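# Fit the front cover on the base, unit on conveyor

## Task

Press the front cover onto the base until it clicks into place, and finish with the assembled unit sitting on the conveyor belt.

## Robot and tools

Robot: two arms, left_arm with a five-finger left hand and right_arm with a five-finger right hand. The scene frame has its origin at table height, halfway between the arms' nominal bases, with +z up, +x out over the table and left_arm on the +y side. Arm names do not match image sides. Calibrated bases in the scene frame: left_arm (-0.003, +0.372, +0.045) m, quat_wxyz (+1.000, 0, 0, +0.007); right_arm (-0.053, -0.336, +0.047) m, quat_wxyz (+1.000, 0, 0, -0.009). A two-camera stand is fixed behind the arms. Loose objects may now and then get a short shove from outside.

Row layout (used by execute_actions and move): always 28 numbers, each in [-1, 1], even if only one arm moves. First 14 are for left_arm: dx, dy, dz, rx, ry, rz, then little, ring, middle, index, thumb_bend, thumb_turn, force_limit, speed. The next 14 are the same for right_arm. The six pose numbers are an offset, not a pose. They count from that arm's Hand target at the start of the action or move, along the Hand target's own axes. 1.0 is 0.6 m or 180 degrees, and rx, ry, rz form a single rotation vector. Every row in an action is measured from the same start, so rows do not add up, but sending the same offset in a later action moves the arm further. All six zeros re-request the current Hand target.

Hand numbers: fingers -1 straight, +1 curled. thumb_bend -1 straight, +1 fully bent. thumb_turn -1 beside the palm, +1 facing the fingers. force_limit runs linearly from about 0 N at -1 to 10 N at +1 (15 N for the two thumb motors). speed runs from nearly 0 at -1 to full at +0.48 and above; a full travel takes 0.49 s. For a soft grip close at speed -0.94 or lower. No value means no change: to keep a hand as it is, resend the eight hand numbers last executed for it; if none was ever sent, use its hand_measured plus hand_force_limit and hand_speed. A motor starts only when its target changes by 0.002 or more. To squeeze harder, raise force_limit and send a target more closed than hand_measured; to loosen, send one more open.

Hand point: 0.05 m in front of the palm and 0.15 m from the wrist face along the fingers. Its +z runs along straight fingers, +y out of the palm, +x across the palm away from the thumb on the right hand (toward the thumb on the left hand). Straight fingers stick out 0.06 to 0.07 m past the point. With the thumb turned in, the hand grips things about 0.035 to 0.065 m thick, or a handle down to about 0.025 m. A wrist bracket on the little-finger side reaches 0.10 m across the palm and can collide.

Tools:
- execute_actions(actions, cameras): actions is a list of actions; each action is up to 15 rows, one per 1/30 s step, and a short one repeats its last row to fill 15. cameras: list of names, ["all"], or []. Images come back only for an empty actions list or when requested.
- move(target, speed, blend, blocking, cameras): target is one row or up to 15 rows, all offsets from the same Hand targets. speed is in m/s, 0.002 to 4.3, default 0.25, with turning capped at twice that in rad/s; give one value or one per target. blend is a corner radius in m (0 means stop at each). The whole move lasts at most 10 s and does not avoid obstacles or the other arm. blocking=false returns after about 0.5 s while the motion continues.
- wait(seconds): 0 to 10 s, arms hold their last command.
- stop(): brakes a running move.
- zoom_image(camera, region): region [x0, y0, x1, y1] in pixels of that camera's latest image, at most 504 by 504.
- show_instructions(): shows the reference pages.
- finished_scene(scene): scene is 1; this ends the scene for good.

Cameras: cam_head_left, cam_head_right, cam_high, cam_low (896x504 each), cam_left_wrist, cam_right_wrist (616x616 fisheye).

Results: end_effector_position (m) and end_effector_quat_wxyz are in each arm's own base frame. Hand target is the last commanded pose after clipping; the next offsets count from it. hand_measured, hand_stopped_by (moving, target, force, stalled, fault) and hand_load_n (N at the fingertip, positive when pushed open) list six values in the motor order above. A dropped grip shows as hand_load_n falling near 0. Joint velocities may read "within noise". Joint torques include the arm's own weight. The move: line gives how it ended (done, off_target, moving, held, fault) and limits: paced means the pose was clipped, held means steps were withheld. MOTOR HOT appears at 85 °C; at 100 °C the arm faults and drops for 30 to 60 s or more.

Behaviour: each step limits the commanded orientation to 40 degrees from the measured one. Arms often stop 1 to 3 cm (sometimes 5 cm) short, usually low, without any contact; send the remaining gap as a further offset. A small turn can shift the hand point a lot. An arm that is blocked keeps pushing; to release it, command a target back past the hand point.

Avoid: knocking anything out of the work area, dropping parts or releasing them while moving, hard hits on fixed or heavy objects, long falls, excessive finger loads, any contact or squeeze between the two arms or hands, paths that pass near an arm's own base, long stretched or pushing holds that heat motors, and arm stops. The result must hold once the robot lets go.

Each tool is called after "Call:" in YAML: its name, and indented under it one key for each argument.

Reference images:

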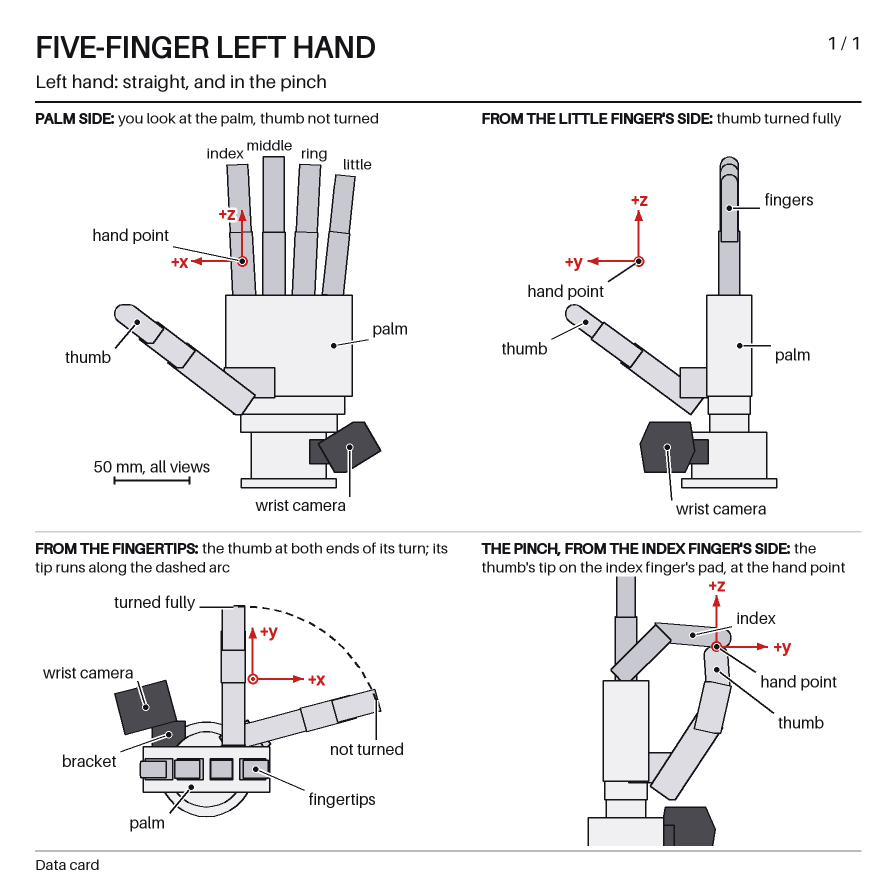

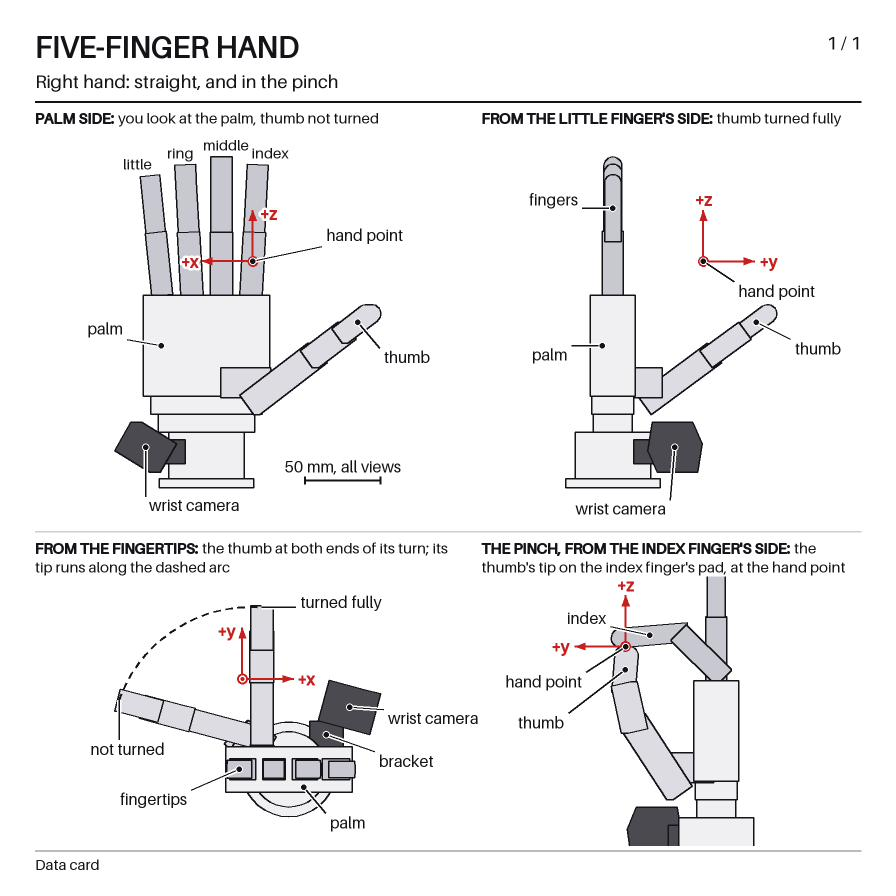

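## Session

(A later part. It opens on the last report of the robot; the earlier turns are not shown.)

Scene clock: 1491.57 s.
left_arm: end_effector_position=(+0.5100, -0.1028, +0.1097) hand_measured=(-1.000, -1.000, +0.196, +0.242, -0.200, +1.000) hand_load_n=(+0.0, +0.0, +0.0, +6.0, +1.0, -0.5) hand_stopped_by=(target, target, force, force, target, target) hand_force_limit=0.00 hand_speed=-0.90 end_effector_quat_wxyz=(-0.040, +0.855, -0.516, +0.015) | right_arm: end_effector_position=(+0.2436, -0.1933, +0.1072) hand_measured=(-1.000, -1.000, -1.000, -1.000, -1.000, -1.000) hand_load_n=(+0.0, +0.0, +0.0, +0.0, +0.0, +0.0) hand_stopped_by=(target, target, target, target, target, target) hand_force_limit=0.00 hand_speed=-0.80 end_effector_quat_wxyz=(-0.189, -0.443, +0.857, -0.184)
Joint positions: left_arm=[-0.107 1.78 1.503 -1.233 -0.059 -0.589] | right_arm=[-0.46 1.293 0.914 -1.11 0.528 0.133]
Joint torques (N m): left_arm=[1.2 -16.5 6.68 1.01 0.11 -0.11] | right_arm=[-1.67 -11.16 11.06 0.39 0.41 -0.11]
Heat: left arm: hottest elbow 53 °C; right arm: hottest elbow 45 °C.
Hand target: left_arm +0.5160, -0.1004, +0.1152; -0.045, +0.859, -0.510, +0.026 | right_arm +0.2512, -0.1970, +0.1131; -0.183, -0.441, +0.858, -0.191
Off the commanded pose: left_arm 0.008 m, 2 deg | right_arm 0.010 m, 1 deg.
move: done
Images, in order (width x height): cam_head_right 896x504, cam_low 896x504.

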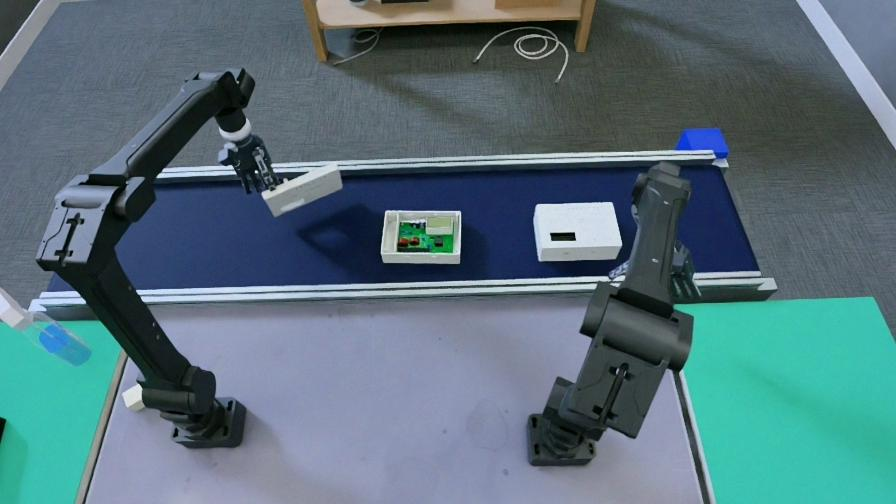

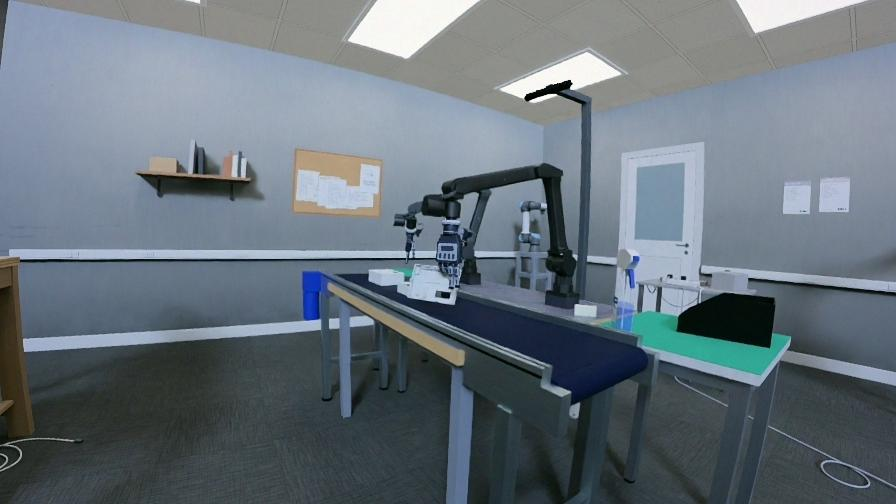

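Call:
move:
  target:
    - [-0.0128,0.0277,0.039,0,0,0,-1,-1,0.7,0.7,-0.2,1,0.0,-0.9,0,0,0,0,0,0,-1,-1,-1,-1,-1,-1,0,-0.8]
    - [-0.0243,0.0893,0.0847,0.1111,0,0,-1,-1,0.7,0.7,-0.2,1,0.0,-0.9,0,0,0,0,0,0,-1,-1,-1,-1,-1,-1,0,-0.8]
  cameras: ["cam_head_right","cam_low","cam_left_wrist"]
  speed: 0.05
  blend: 0.008

Call:
zoom_image:
  camera: "cam_low"
  region: [400, 230, 510, 310]

Scene clock: 1517.07 s.
left_arm: end_effector_position=(+0.4631, -0.1067, +0.0509) hand_measured=(-1.000, -1.000, +0.196, +0.242, -0.202, +1.000) hand_load_n=(+0.0, +0.0, +4.0, +2.5, +4.5, -1.0) hand_stopped_by=(target, target, force, force, target, target) hand_force_limit=0.00 hand_speed=-0.90 end_effector_quat_wxyz=(-0.187, +0.839, -0.501, +0.100) | right_arm: end_effector_position=(+0.2436, -0.1933, +0.1072) hand_measured=(-1.000, -1.000, -1.000, -1.000, -1.000, -1.000) hand_load_n=(+0.0, +0.0, +0.0, +0.0, +0.0, +0.0) hand_stopped_by=(target, target, target, target, target, target) hand_force_limit=0.00 hand_speed=-0.80 end_effector_quat_wxyz=(-0.189, -0.443, +0.857, -0.184)
Joint positions: left_arm=[-0.219 1.551 1.039 -0.741 -0.291 -0.665] | right_arm=[-0.46 1.293 0.914 -1.11 0.528 0.133]
Joint torques (N m): left_arm=[-0.03 -13.33 6.02 1.59 -0.23 -0.11] | right_arm=[-1.32 -11.16 11.07 0.42 0.41 -0.11]
Heat: left arm: hottest elbow 50 °C; right arm: hottest elbow 45 °C.
Hand target: left_arm +0.4668, -0.1107, +0.0591; -0.193, +0.838, -0.497, +0.114 | right_arm +0.2512, -0.1970, +0.1131; -0.183, -0.441, +0.858, -0.191
Off the commanded pose: left_arm 0.010 m, 2 deg | right_arm 0.010 m, 1 deg.
move: done
Images, in order (width x height): cam_head_right 896x504, cam_low 896x504, cam_left_wrist 616x616.

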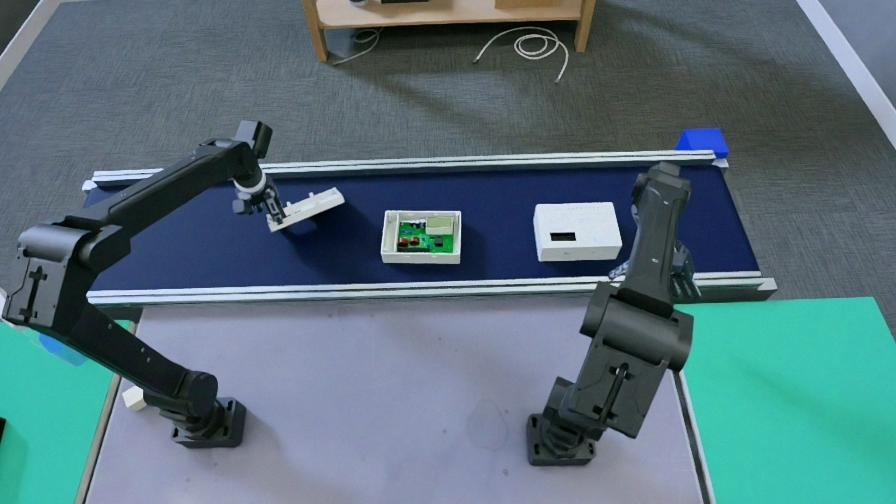

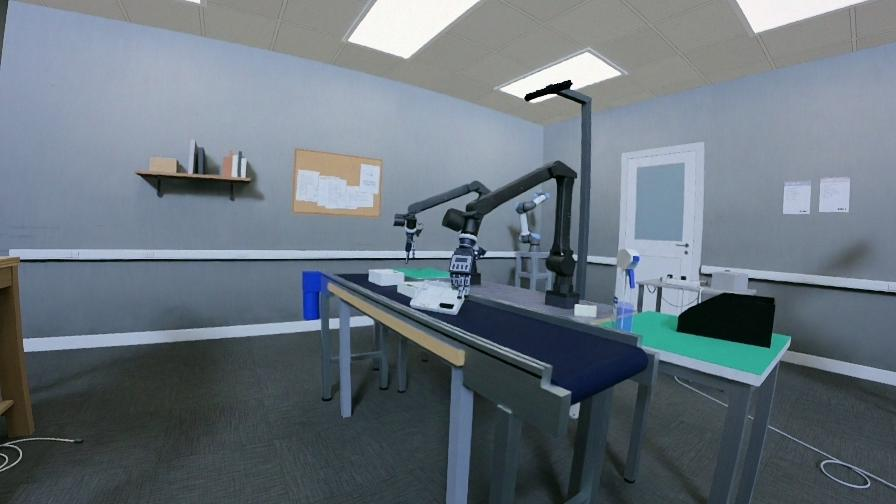

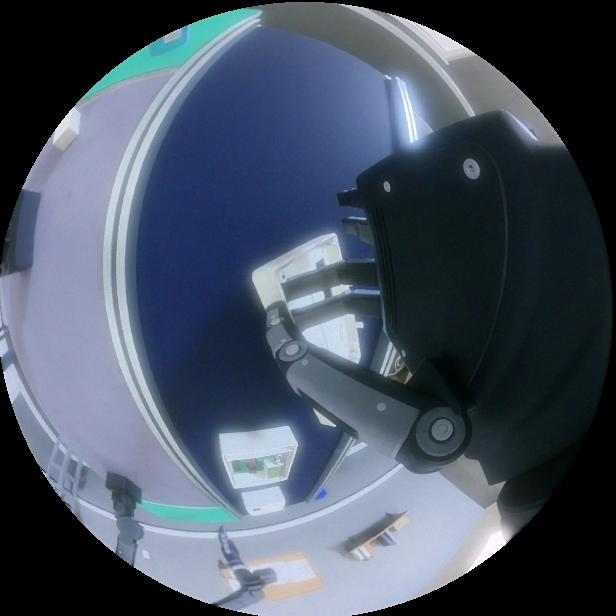

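Scaled by 4.582 from the camera's 896x504 image, which has a finer 1280x720 frame.

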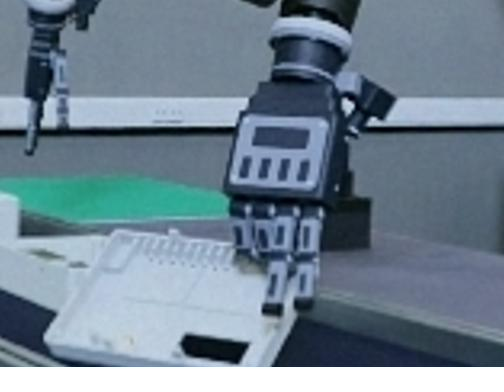

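Call:
move:
  target:
    - [-0.0064,0.0581,0.038,0.1111,0,0,-1,-1,0.7,0.7,-0.2,1,0.0,-0.9,0,0,0,0,0,0,-1,-1,-1,-1,-1,-1,0,-0.8]
    - [-0.0083,0.0892,0.076,0.1833,0,0,-1,-1,0.7,0.7,-0.2,1,0.0,-0.9,0,0,0,0,0,0,-1,-1,-1,-1,-1,-1,0,-0.8]
  cameras: ["cam_head_right","cam_low","cam_left_wrist"]
  speed: 0.05
  blend: 0.008

Call:
zoom_image:
  camera: "cam_low"
  region: [400, 230, 510, 310]

Scene clock: 1543.47 s.
left_arm: end_effector_position=(+0.4391, -0.1159, -0.0059) hand_measured=(-1.000, -1.000, +0.196, +0.244, -0.202, +1.000) hand_load_n=(+0.0, +0.0, +3.5, +2.5, +4.5, -1.5) hand_stopped_by=(target, target, force, force, target, target) hand_force_limit=0.00 hand_speed=-0.90 end_effector_quat_wxyz=(-0.421, +0.753, -0.441, +0.246) | right_arm: end_effector_position=(+0.2436, -0.1933, +0.1072) hand_measured=(-1.000, -1.000, -1.000, -1.000, -1.000, -1.000) hand_load_n=(+0.0, +0.0, +0.0, +0.0, +0.0, +0.0) hand_stopped_by=(target, target, target, target, target, target) hand_force_limit=0.00 hand_speed=-0.80 end_effector_quat_wxyz=(-0.189, -0.443, +0.857, -0.184)
Joint positions: left_arm=[-0.465 1.522 0.576 0.112 -0.785 -0.66] | right_arm=[-0.46 1.293 0.914 -1.11 0.528 0.133]
Joint torques (N m): left_arm=[-0.32 -9.23 4.64 2.35 -0.41 0.1] | right_arm=[-1.38 -10.99 11.06 0.38 0.4 -0.11]
Motor temperatures (°C): left_arm=[27 31 46 27 28 30] | right_arm=[27 30 45 26 26 26]
Heat: left arm: hottest elbow 46 °C; right arm: hottest elbow 45 °C.
Hand target: left_arm +0.4399, -0.1199, -0.0053; -0.423, +0.749, -0.444, +0.251 | right_arm +0.2512, -0.1970, +0.1131; -0.183, -0.441, +0.858, -0.191
Off the commanded pose: left_arm 0.004 m, 1 deg | right_arm 0.010 m, 1 deg.
move: done
Images, in order (width x height): cam_head_right 896x504, cam_low 896x504, cam_left_wrist 616x616.

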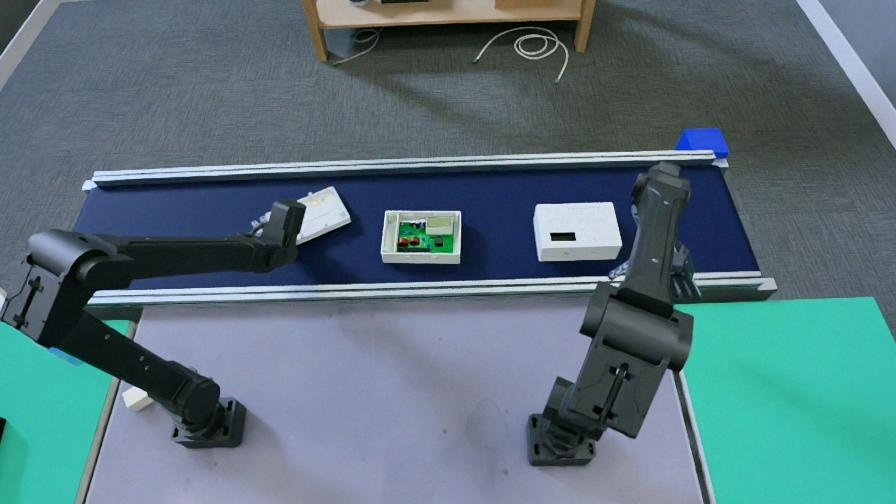

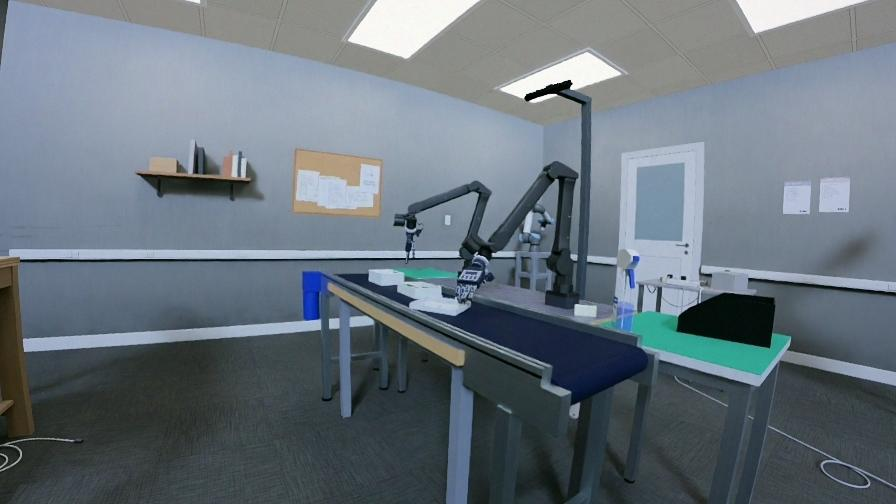

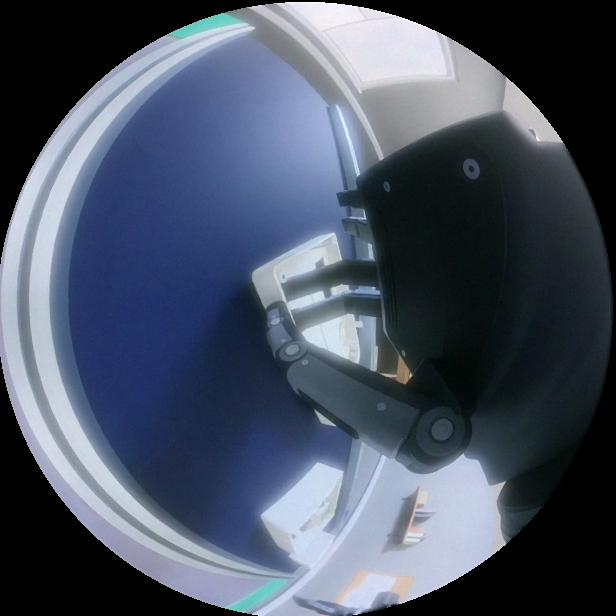

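Scaled by 4.582 from the camera's 896x504 image, which has a finer 1280x720 frame.

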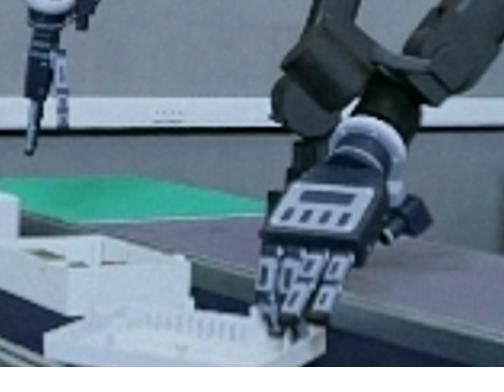

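Call:
move:
  target: [0,0.0129,0.0077,0,0,0,-1,-1,0.7,0.7,-0.2,1,0.0,-0.9,0,0,0,0,0,0,-1,-1,-1,-1,-1,-1,0,-0.8]
  speed: 0.05

Call:
move:
  target: [0,0,0,0,0,0,-1,-1,-0.05,-0.05,-0.25,1,-0.4,-0.6,0,0,0,0,0,0,-1,-1,-1,-1,-1,-1,0,-0.8]
  speed: 0.05

Call:
move:
  target: [0,-0.13,-0.078,0,0,0,-1,-1,-0.05,-0.05,-0.25,1,-0.4,-0.6,0,0,0,0,0,0,-1,-1,-1,-1,-1,-1,0,-0.8]
  cameras: ["cam_head_right","cam_head_left","cam_low","cam_left_wrist","cam_high"]
  speed: 0.1

Call:
zoom_image:
  camera: "cam_head_right"
  region: [240, 170, 380, 270]

Scene clock: 1562.20 s.
left_arm: end_effector_position=(+0.4404, -0.1167, -0.0136) hand_measured=(-1.000, -1.000, +0.196, +0.244, -0.202, +1.000) hand_load_n=(+0.0, +0.0, +5.0, +2.5, +5.5, -1.0) hand_stopped_by=(target, target, force, force, target, target) hand_force_limit=0.00 hand_speed=-0.90 end_effector_quat_wxyz=(-0.422, +0.753, -0.441, +0.248) | right_arm: end_effector_position=(+0.2436, -0.1933, +0.1072) hand_measured=(-1.000, -1.000, -1.000, -1.000, -1.000, -1.000) hand_load_n=(+0.0, +0.0, +0.0, +0.0, +0.0, +0.0) hand_stopped_by=(target, target, target, target, target, target) hand_force_limit=0.00 hand_speed=-0.80 end_effector_quat_wxyz=(-0.189, -0.443, +0.857, -0.184)
Joint positions: left_arm=[-0.466 1.55 0.571 0.149 -0.785 -0.659] | right_arm=[-0.46 1.293 0.914 -1.11 0.528 0.133]
Joint torques (N m): left_arm=[-0.67 -9.11 4.44 2.26 -0.42 0.08] | right_arm=[-1.61 -11.05 11.04 0.4 0.4 -0.12]
Heat: left arm: hottest elbow 45 °C; right arm: hottest elbow 45 °C.
Hand target: left_arm +0.4398, -0.1199, -0.0143; -0.423, +0.749, -0.444, +0.251 | right_arm +0.2512, -0.1970, +0.1131; -0.183, -0.441, +0.858, -0.191
Off the commanded pose: left_arm 0.003 m, 1 deg | right_arm 0.010 m, 1 deg.
move: done

Scene clock: 1562.77 s.
left_arm: end_effector_position=(+0.4411, -0.1162, -0.0127) hand_measured=(-1.000, -1.000, -0.050, -0.050, -0.250, +1.000) hand_load_n=(+0.0, +0.0, -1.0, +0.0, +0.0, +0.0) hand_stopped_by=(target, target, target, target, target, target) hand_force_limit=-0.40 hand_speed=-0.60 end_effector_quat_wxyz=(-0.424, +0.752, -0.439, +0.248) | right_arm: end_effector_position=(+0.2436, -0.1933, +0.1072) hand_measured=(-1.000, -1.000, -1.000, -1.000, -1.000, -1.000) hand_load_n=(+0.0, +0.0, +0.0, +0.0, +0.0, +0.0) hand_stopped_by=(target, target, target, target, target, target) hand_force_limit=0.00 hand_speed=-0.80 end_effector_quat_wxyz=(-0.189, -0.443, +0.857, -0.184)
Joint positions: left_arm=[-0.466 1.55 0.571 0.153 -0.789 -0.657] | right_arm=[-0.46 1.293 0.914 -1.11 0.528 0.133]
Joint torques (N m): left_arm=[-0.21 -9.17 4.37 2.03 -0.23 0.08] | right_arm=[-1.61 -11.05 11.06 0.35 0.4 -0.12]
Heat: left arm: hottest elbow 45 °C; right arm: hottest elbow 45 °C.
Hand target: left_arm +0.4397, -0.1196, -0.0144; -0.423, +0.749, -0.444, +0.251 | right_arm +0.2512, -0.1970, +0.1131; -0.183, -0.441, +0.858, -0.191
Off the commanded pose: left_arm 0.004 m, 1 deg | right_arm 0.010 m, 1 deg.
move: done

Scene clock: 1564.20 s.
left_arm: end_effector_position=(+0.4222, -0.1070, +0.0548) hand_measured=(-1.000, -1.000, -0.050, -0.050, -0.250, +1.000) hand_load_n=(-0.5, +0.0, -0.5, +0.0, +0.0, +0.0) hand_stopped_by=(target, target, target, target, target, target) hand_force_limit=-0.40 hand_speed=-0.60 end_effector_quat_wxyz=(-0.422, +0.752, -0.450, +0.231) | right_arm: end_effector_position=(+0.2436, -0.1933, +0.1072) hand_measured=(-1.000, -1.000, -1.000, -1.000, -1.000, -1.000) hand_load_n=(+0.0, +0.0, +0.0, +0.0, +0.0, +0.0) hand_stopped_by=(target, target, target, target, target, target) hand_force_limit=0.00 hand_speed=-0.80 end_effector_quat_wxyz=(-0.189, -0.443, +0.857, -0.184)
Joint positions: left_arm=[-0.466 1.312 0.61 -0.163 -0.788 -0.655] | right_arm=[-0.46 1.293 0.914 -1.11 0.528 0.133]
Joint torques (N m): left_arm=[-0.38 -8.23 9.24 1.18 -0.27 0.07] | right_arm=[-1.61 -11.11 11.07 0.35 0.39 -0.12]
Heat: left arm: hottest elbow 45 °C; right arm: hottest elbow 45 °C.
Hand target: left_arm +0.4399, -0.1197, +0.0767; -0.423, +0.749, -0.444, +0.251 | right_arm +0.2512, -0.1970, +0.1131; -0.183, -0.441, +0.858, -0.191
Off the commanded pose: left_arm 0.031 m, 2 deg | right_arm 0.010 m, 1 deg.
move: off_target (left_arm)
Images, in order (width x height): cam_head_left 896x504, cam_head_right 896x504, cam_high 896x504, cam_low 896x504, cam_left_wrist 616x616.

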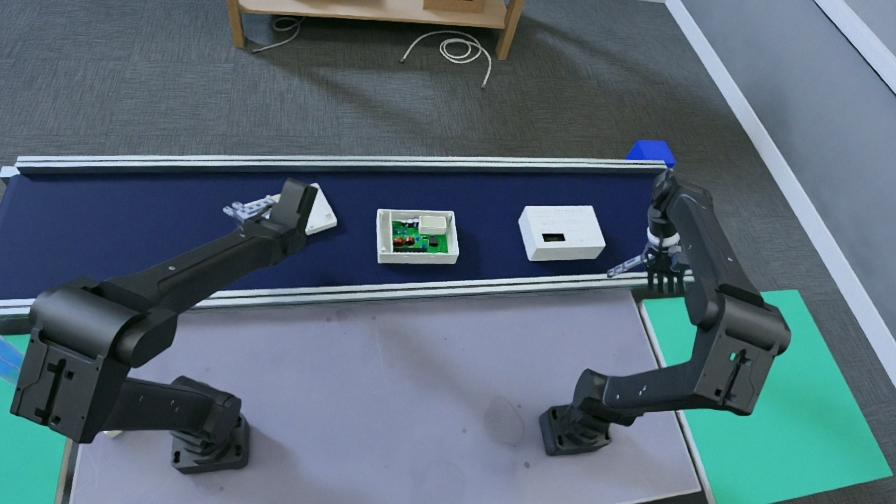

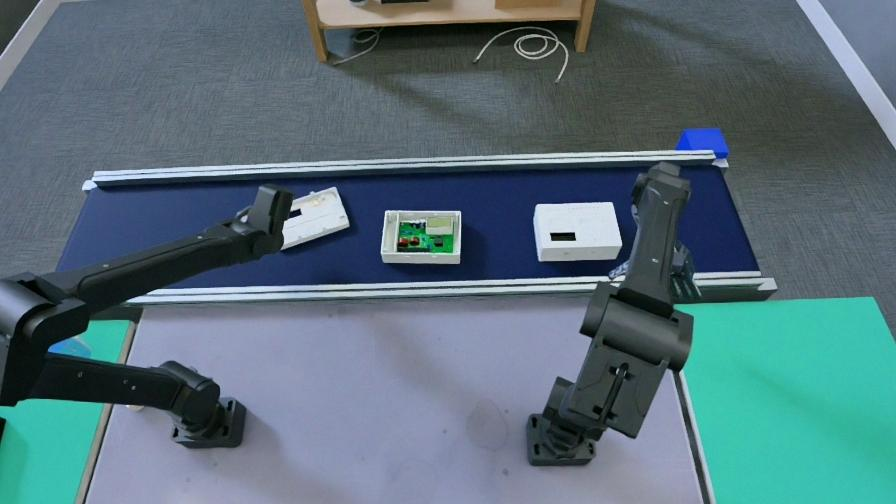

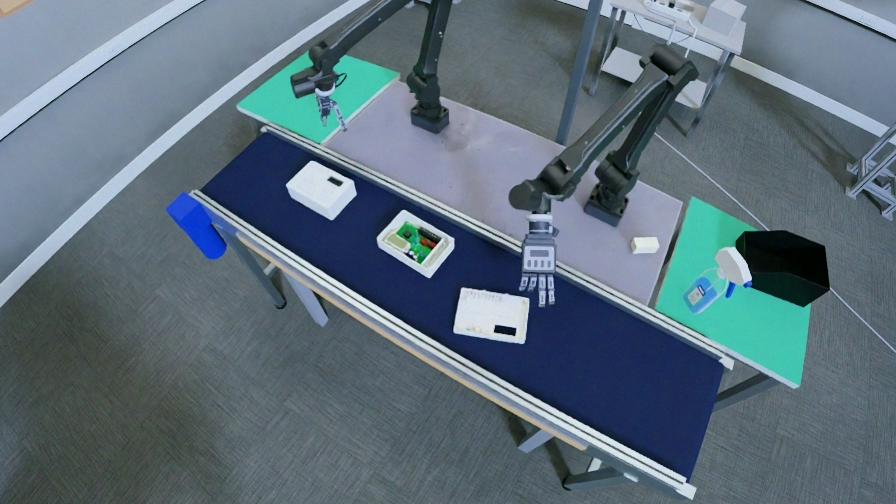

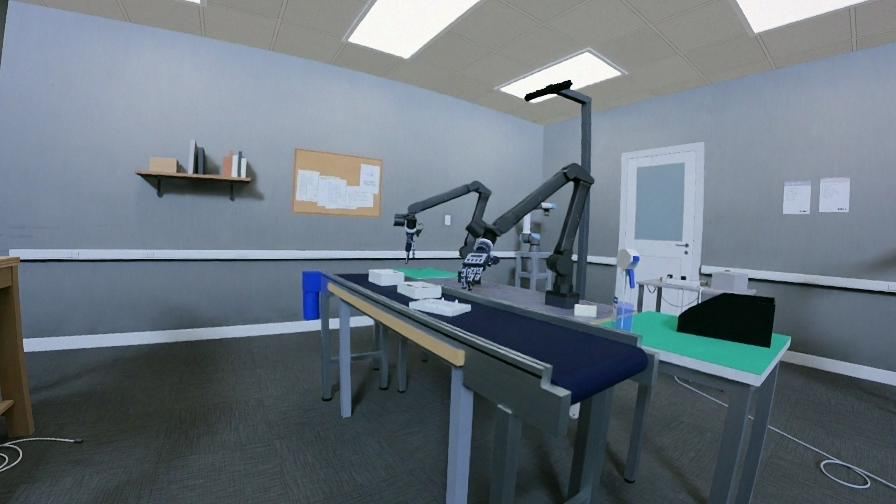

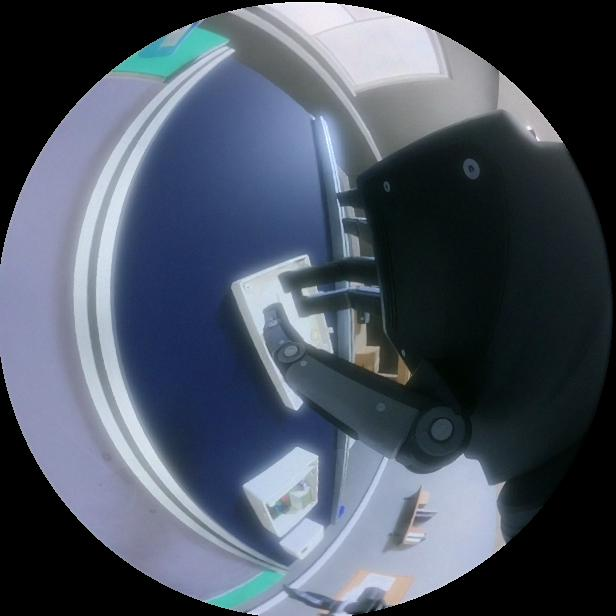

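Scaled by 3.600 from the camera's 896x504 image, which has a finer 1280x720 frame.

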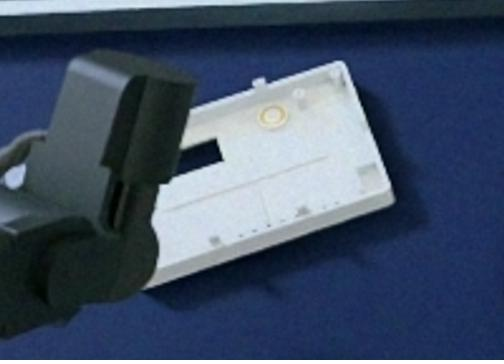

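Call:
move:
  target:
    - [0,-0.0571,-0.0344,0,0,0,-1,-0.1,-0.1,-0.1,-0.2,1,-0.4,-0.6,0,0,0,0,0,0,-1,-1,-1,-1,-1,-1,0,-0.8]
    - [-0.0458,-0.0947,0.0278,0.0453,0.4995,0.2386,-1,-0.1,-0.1,-0.1,-0.2,1,-0.4,-0.6,0,0,0,0,0,0,-1,-1,-1,-1,-1,-1,0,-0.8]
    - [-0.0458,0.0053,0.088,0.0453,0.4995,0.2386,-1,-0.1,-0.1,-0.1,-0.2,1,-0.4,-0.6,0,0,0,0,0,0,-1,-1,-1,-1,-1,-1,0,-0.8]
  cameras: ["cam_head_right","cam_head_left","cam_low","cam_left_wrist","cam_high"]
  speed: [0.12,0.3,0.12]

Call:
zoom_image:
  camera: "cam_left_wrist"
  region: [160, 200, 400, 440]

Call:
zoom_image:
  camera: "cam_head_right"
  region: [240, 170, 380, 270]

Call:
zoom_image:
  camera: "cam_low"
  region: [400, 230, 510, 330]

Scene clock: 1631.40 s.
left_arm: end_effector_position=(+0.4615, -0.0775, +0.0448) hand_measured=(-1.000, -0.100, -0.100, -0.100, -0.200, +1.000) hand_load_n=(+0.0, -0.5, +0.0, -0.5, +0.0, +0.0) hand_stopped_by=(target, target, target, target, target, target) hand_force_limit=-0.40 hand_speed=-0.60 end_effector_quat_wxyz=(+0.085, -0.141, +0.808, -0.565) | right_arm: end_effector_position=(+0.2436, -0.1933, +0.1072) hand_measured=(-1.000, -1.000, -1.000, -1.000, -1.000, -1.000) hand_load_n=(+0.0, +0.0, +0.0, +0.0, +0.0, +0.0) hand_stopped_by=(target, target, target, target, target, target) hand_force_limit=0.00 hand_speed=-0.80 end_effector_quat_wxyz=(-0.189, -0.443, +0.857, -0.184)
Joint positions: left_arm=[0.194 1.713 0.972 -0.493 1.195 1.188] | right_arm=[-0.46 1.293 0.914 -1.11 0.528 0.133]
Joint torques (N m): left_arm=[1.03 -13.33 5.31 1.51 0.93 0.06] | right_arm=[-1.61 -10.99 11.06 0.39 0.4 -0.12]
Heat: left arm: hottest elbow 50 °C; right arm: hottest elbow 45 °C.
Hand target: left_arm +0.4649, -0.0746, +0.0466; +0.095, -0.136, +0.808, -0.566 | right_arm +0.2512, -0.1970, +0.1131; -0.183, -0.441, +0.858, -0.191
Off the commanded pose: left_arm 0.005 m, 1 deg | right_arm 0.010 m, 1 deg.
move: done
Images, in order (width x height): cam_head_left 896x504, cam_head_right 896x504, cam_high 896x504, cam_low 896x504, cam_left_wrist 616x616.

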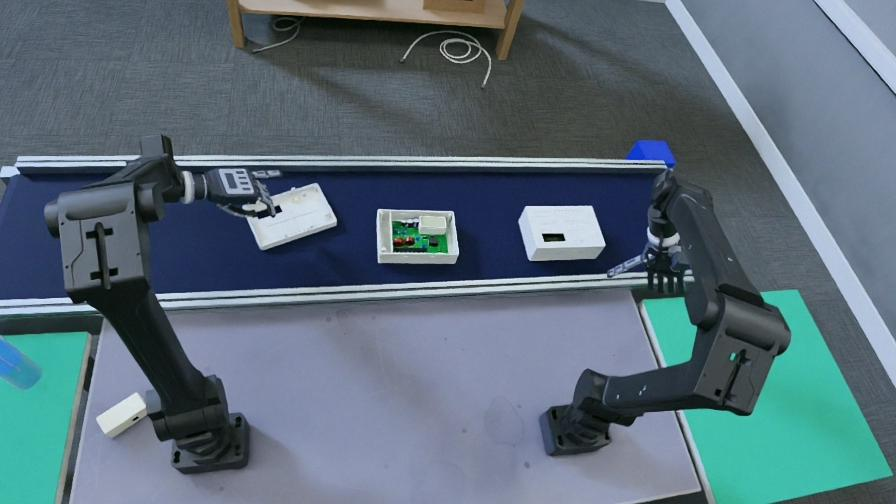

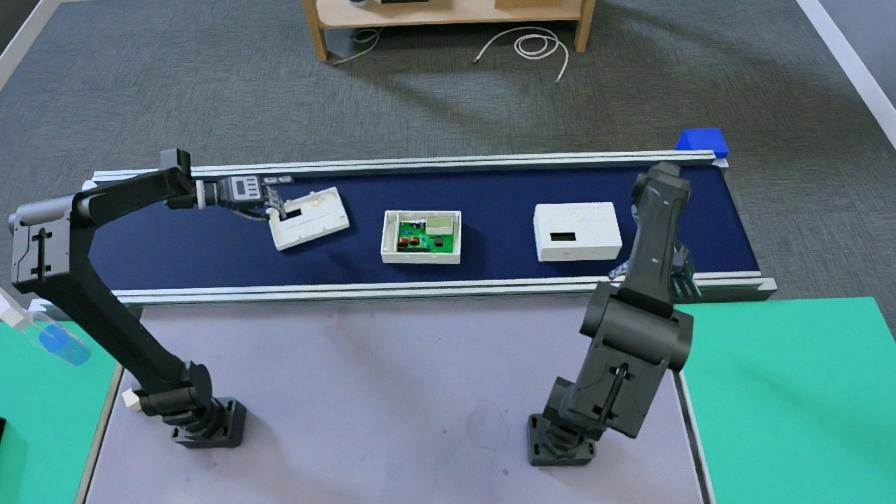

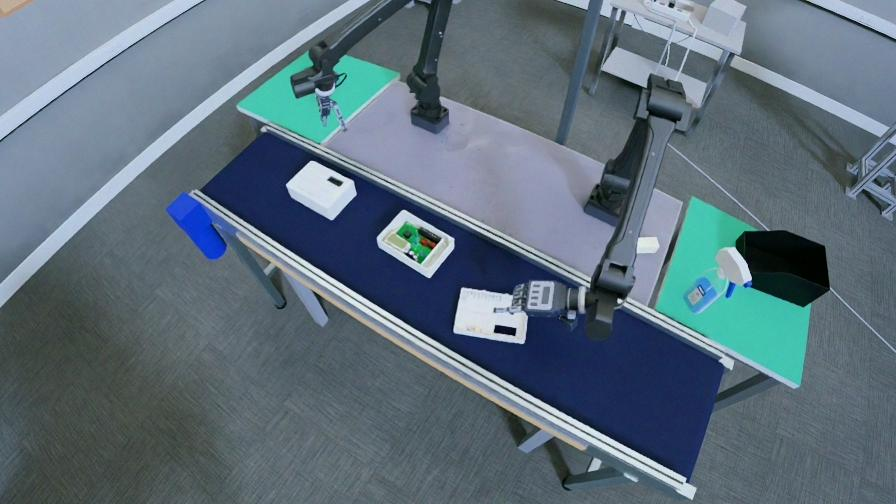

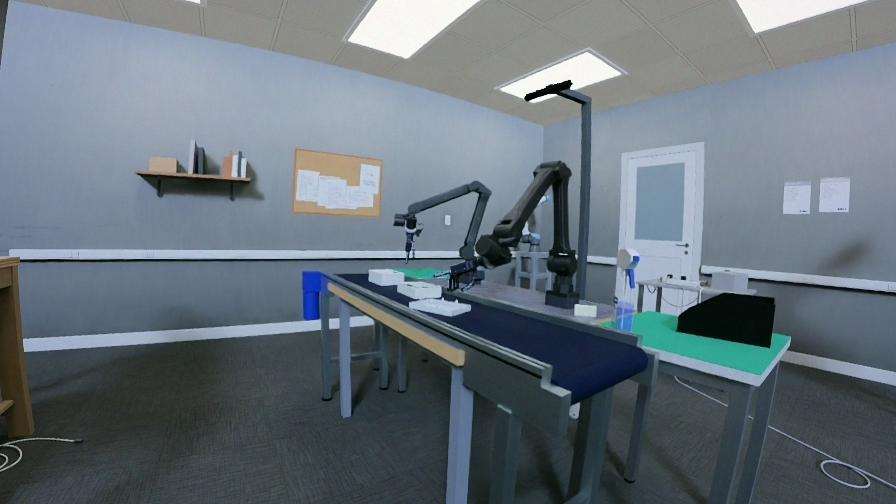

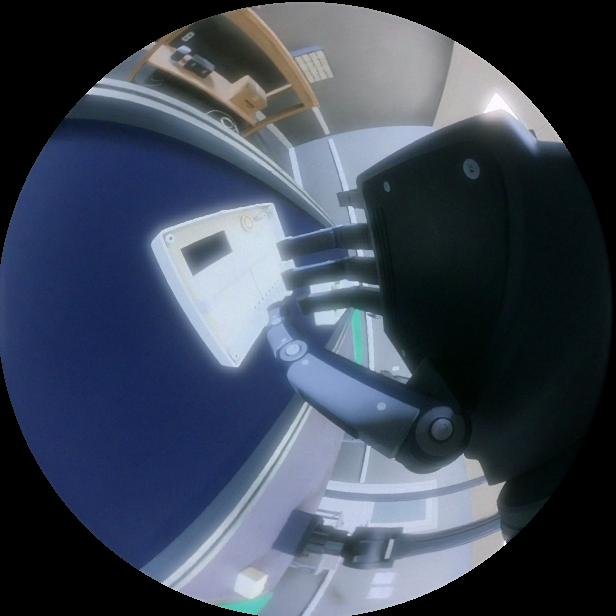

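Scaled by 2.100 from the camera's 616x616 image, which has a finer 880x880 frame.

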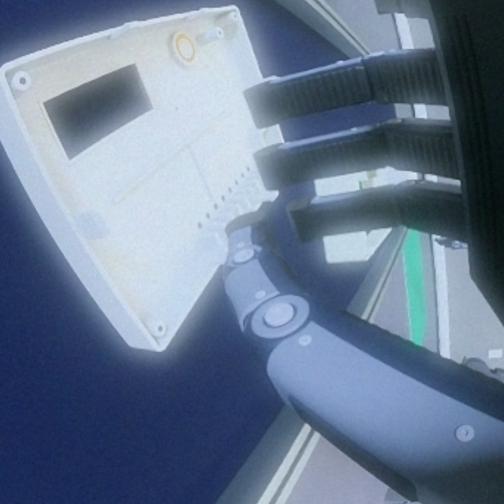

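Scaled by 3.600 from the camera's 896x504 image, which has a finer 1280x720 frame.

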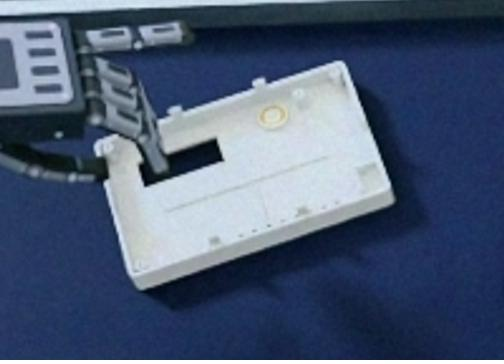

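Scaled by 4.582 from the camera's 896x504 image, which has a finer 1280x720 frame.

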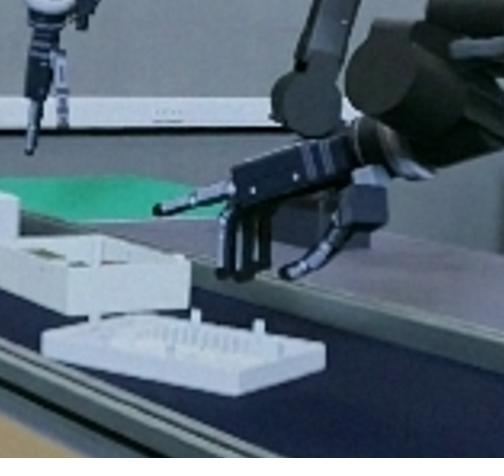

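Call:
move:
  target: [0,0.079,0.0025,0,0,0,-1,-0.1,-0.1,-0.1,-0.2,1,-0.4,-0.6,0,0,0,0,0,0,-1,-1,-1,-1,-1,-1,0,-0.8]
  cameras: ["cam_head_right","cam_low","cam_left_wrist"]
  speed: 0.08

Call:
zoom_image:
  camera: "cam_left_wrist"
  region: [160, 200, 400, 440]

Call:
zoom_image:
  camera: "cam_head_right"
  region: [240, 170, 380, 270]

Call:
zoom_image:
  camera: "cam_low"
  region: [400, 240, 510, 320]

Scene clock: 1662.50 s.
left_arm: end_effector_position=(+0.4570, -0.0651, +0.0008) hand_measured=(-1.000, -0.100, -0.100, -0.100, -0.200, +1.000) hand_load_n=(+0.0, +0.0, +0.0, +0.0, +0.0, +0.0) hand_stopped_by=(target, target, target, target, target, target) hand_force_limit=-0.40 hand_speed=-0.60 end_effector_quat_wxyz=(+0.085, -0.140, +0.808, -0.565) | right_arm: end_effector_position=(+0.2436, -0.1933, +0.1072) hand_measured=(-1.000, -1.000, -1.000, -1.000, -1.000, -1.000) hand_load_n=(+0.0, +0.0, +0.0, +0.0, +0.0, +0.0) hand_stopped_by=(target, target, target, target, target, target) hand_force_limit=0.00 hand_speed=-0.80 end_effector_quat_wxyz=(-0.189, -0.443, +0.857, -0.184)
Joint positions: left_arm=[0.223 1.808 0.957 -0.46 1.204 1.271] | right_arm=[-0.46 1.293 0.914 -1.11 0.528 0.133]
Joint torques (N m): left_arm=[1.14 -13.51 4.66 1.32 0.96 0.11] | right_arm=[-1.61 -11.05 11.07 0.36 0.41 -0.12]
Heat: left arm: hottest elbow 45 °C; right arm: hottest elbow 45 °C.
Hand target: left_arm +0.4602, -0.0606, +0.0016; +0.096, -0.136, +0.808, -0.566 | right_arm +0.2512, -0.1970, +0.1131; -0.183, -0.441, +0.858, -0.191
Off the commanded pose: left_arm 0.005 m, 1 deg | right_arm 0.010 m, 1 deg.
move: done
Images, in order (width x height): cam_head_right 896x504, cam_low 896x504, cam_left_wrist 616x616.

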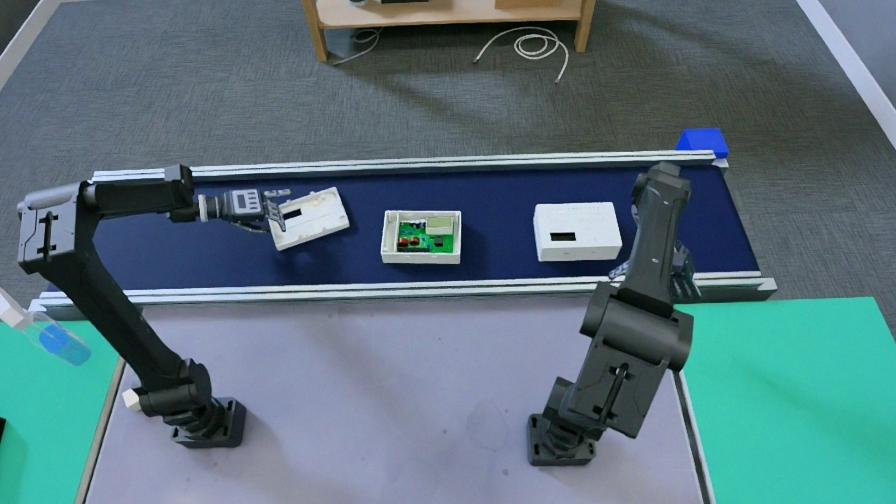

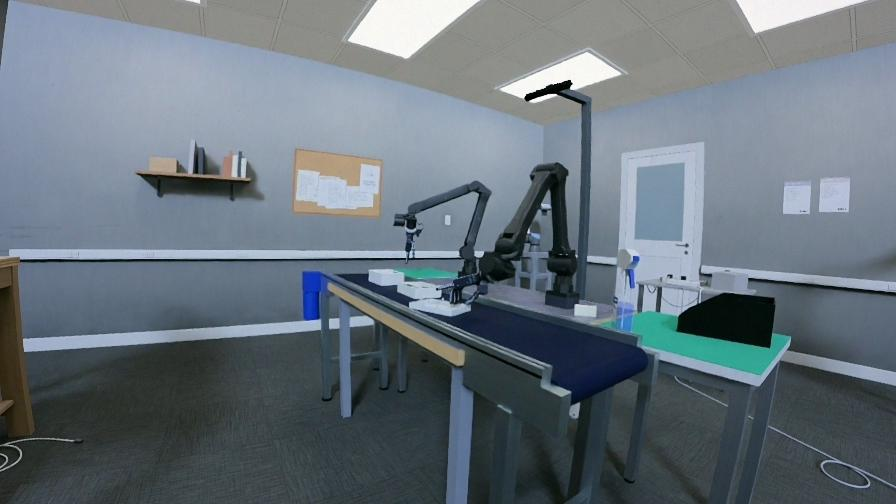

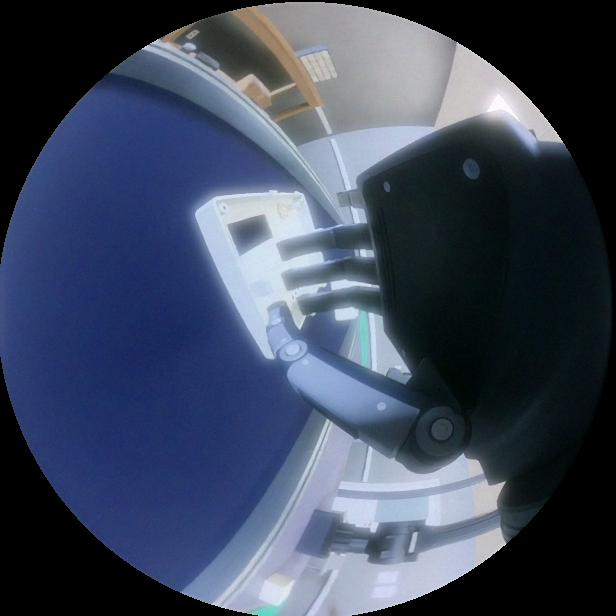

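Scaled by 2.100 from the camera's 616x616 image, which has a finer 880x880 frame.

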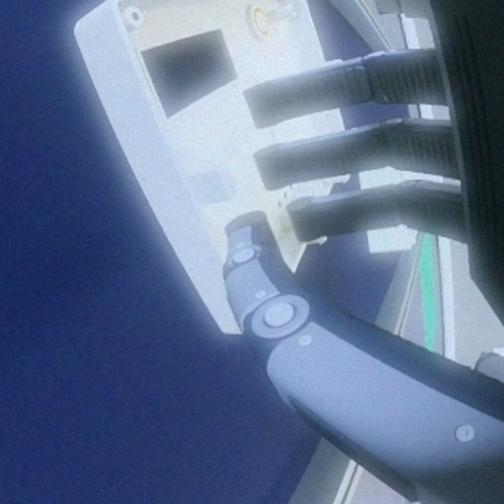

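Scaled by 3.600 from the camera's 896x504 image, which has a finer 1280x720 frame.

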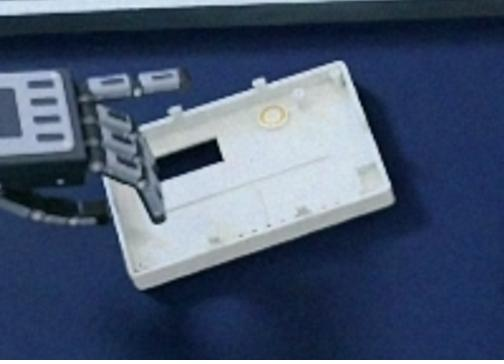

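Scaled by 4.582 from the camera's 896x504 image, which has a finer 1280x720 frame.

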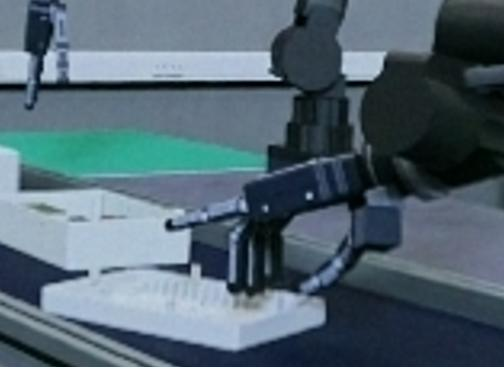

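Call:
zoom_image:
  camera: "cam_left_wrist"
  region: [190, 190, 330, 370]

Call:
zoom_image:
  camera: "cam_head_right"
  region: [240, 190, 310, 260]

Scaled by 2.800 from the camera's 616x616 image, which has a finer 880x880 frame.

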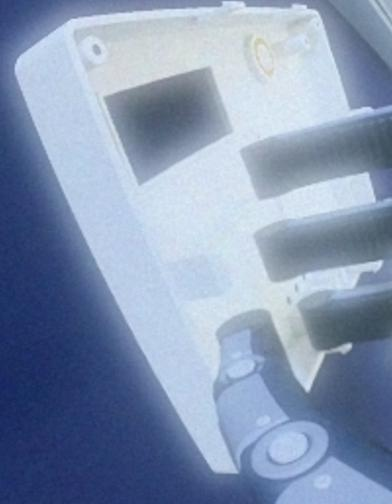

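Scaled by 7.200 from the camera's 896x504 image, which has a finer 1280x720 frame.

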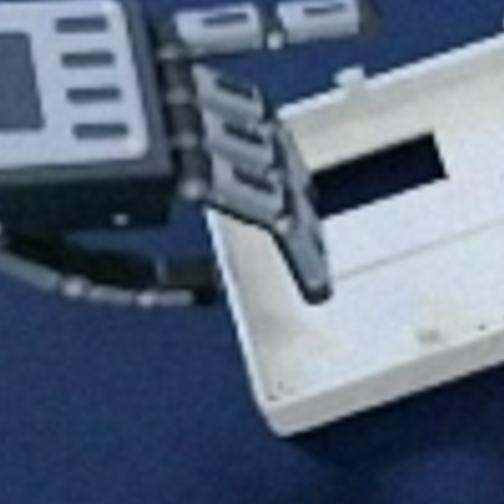

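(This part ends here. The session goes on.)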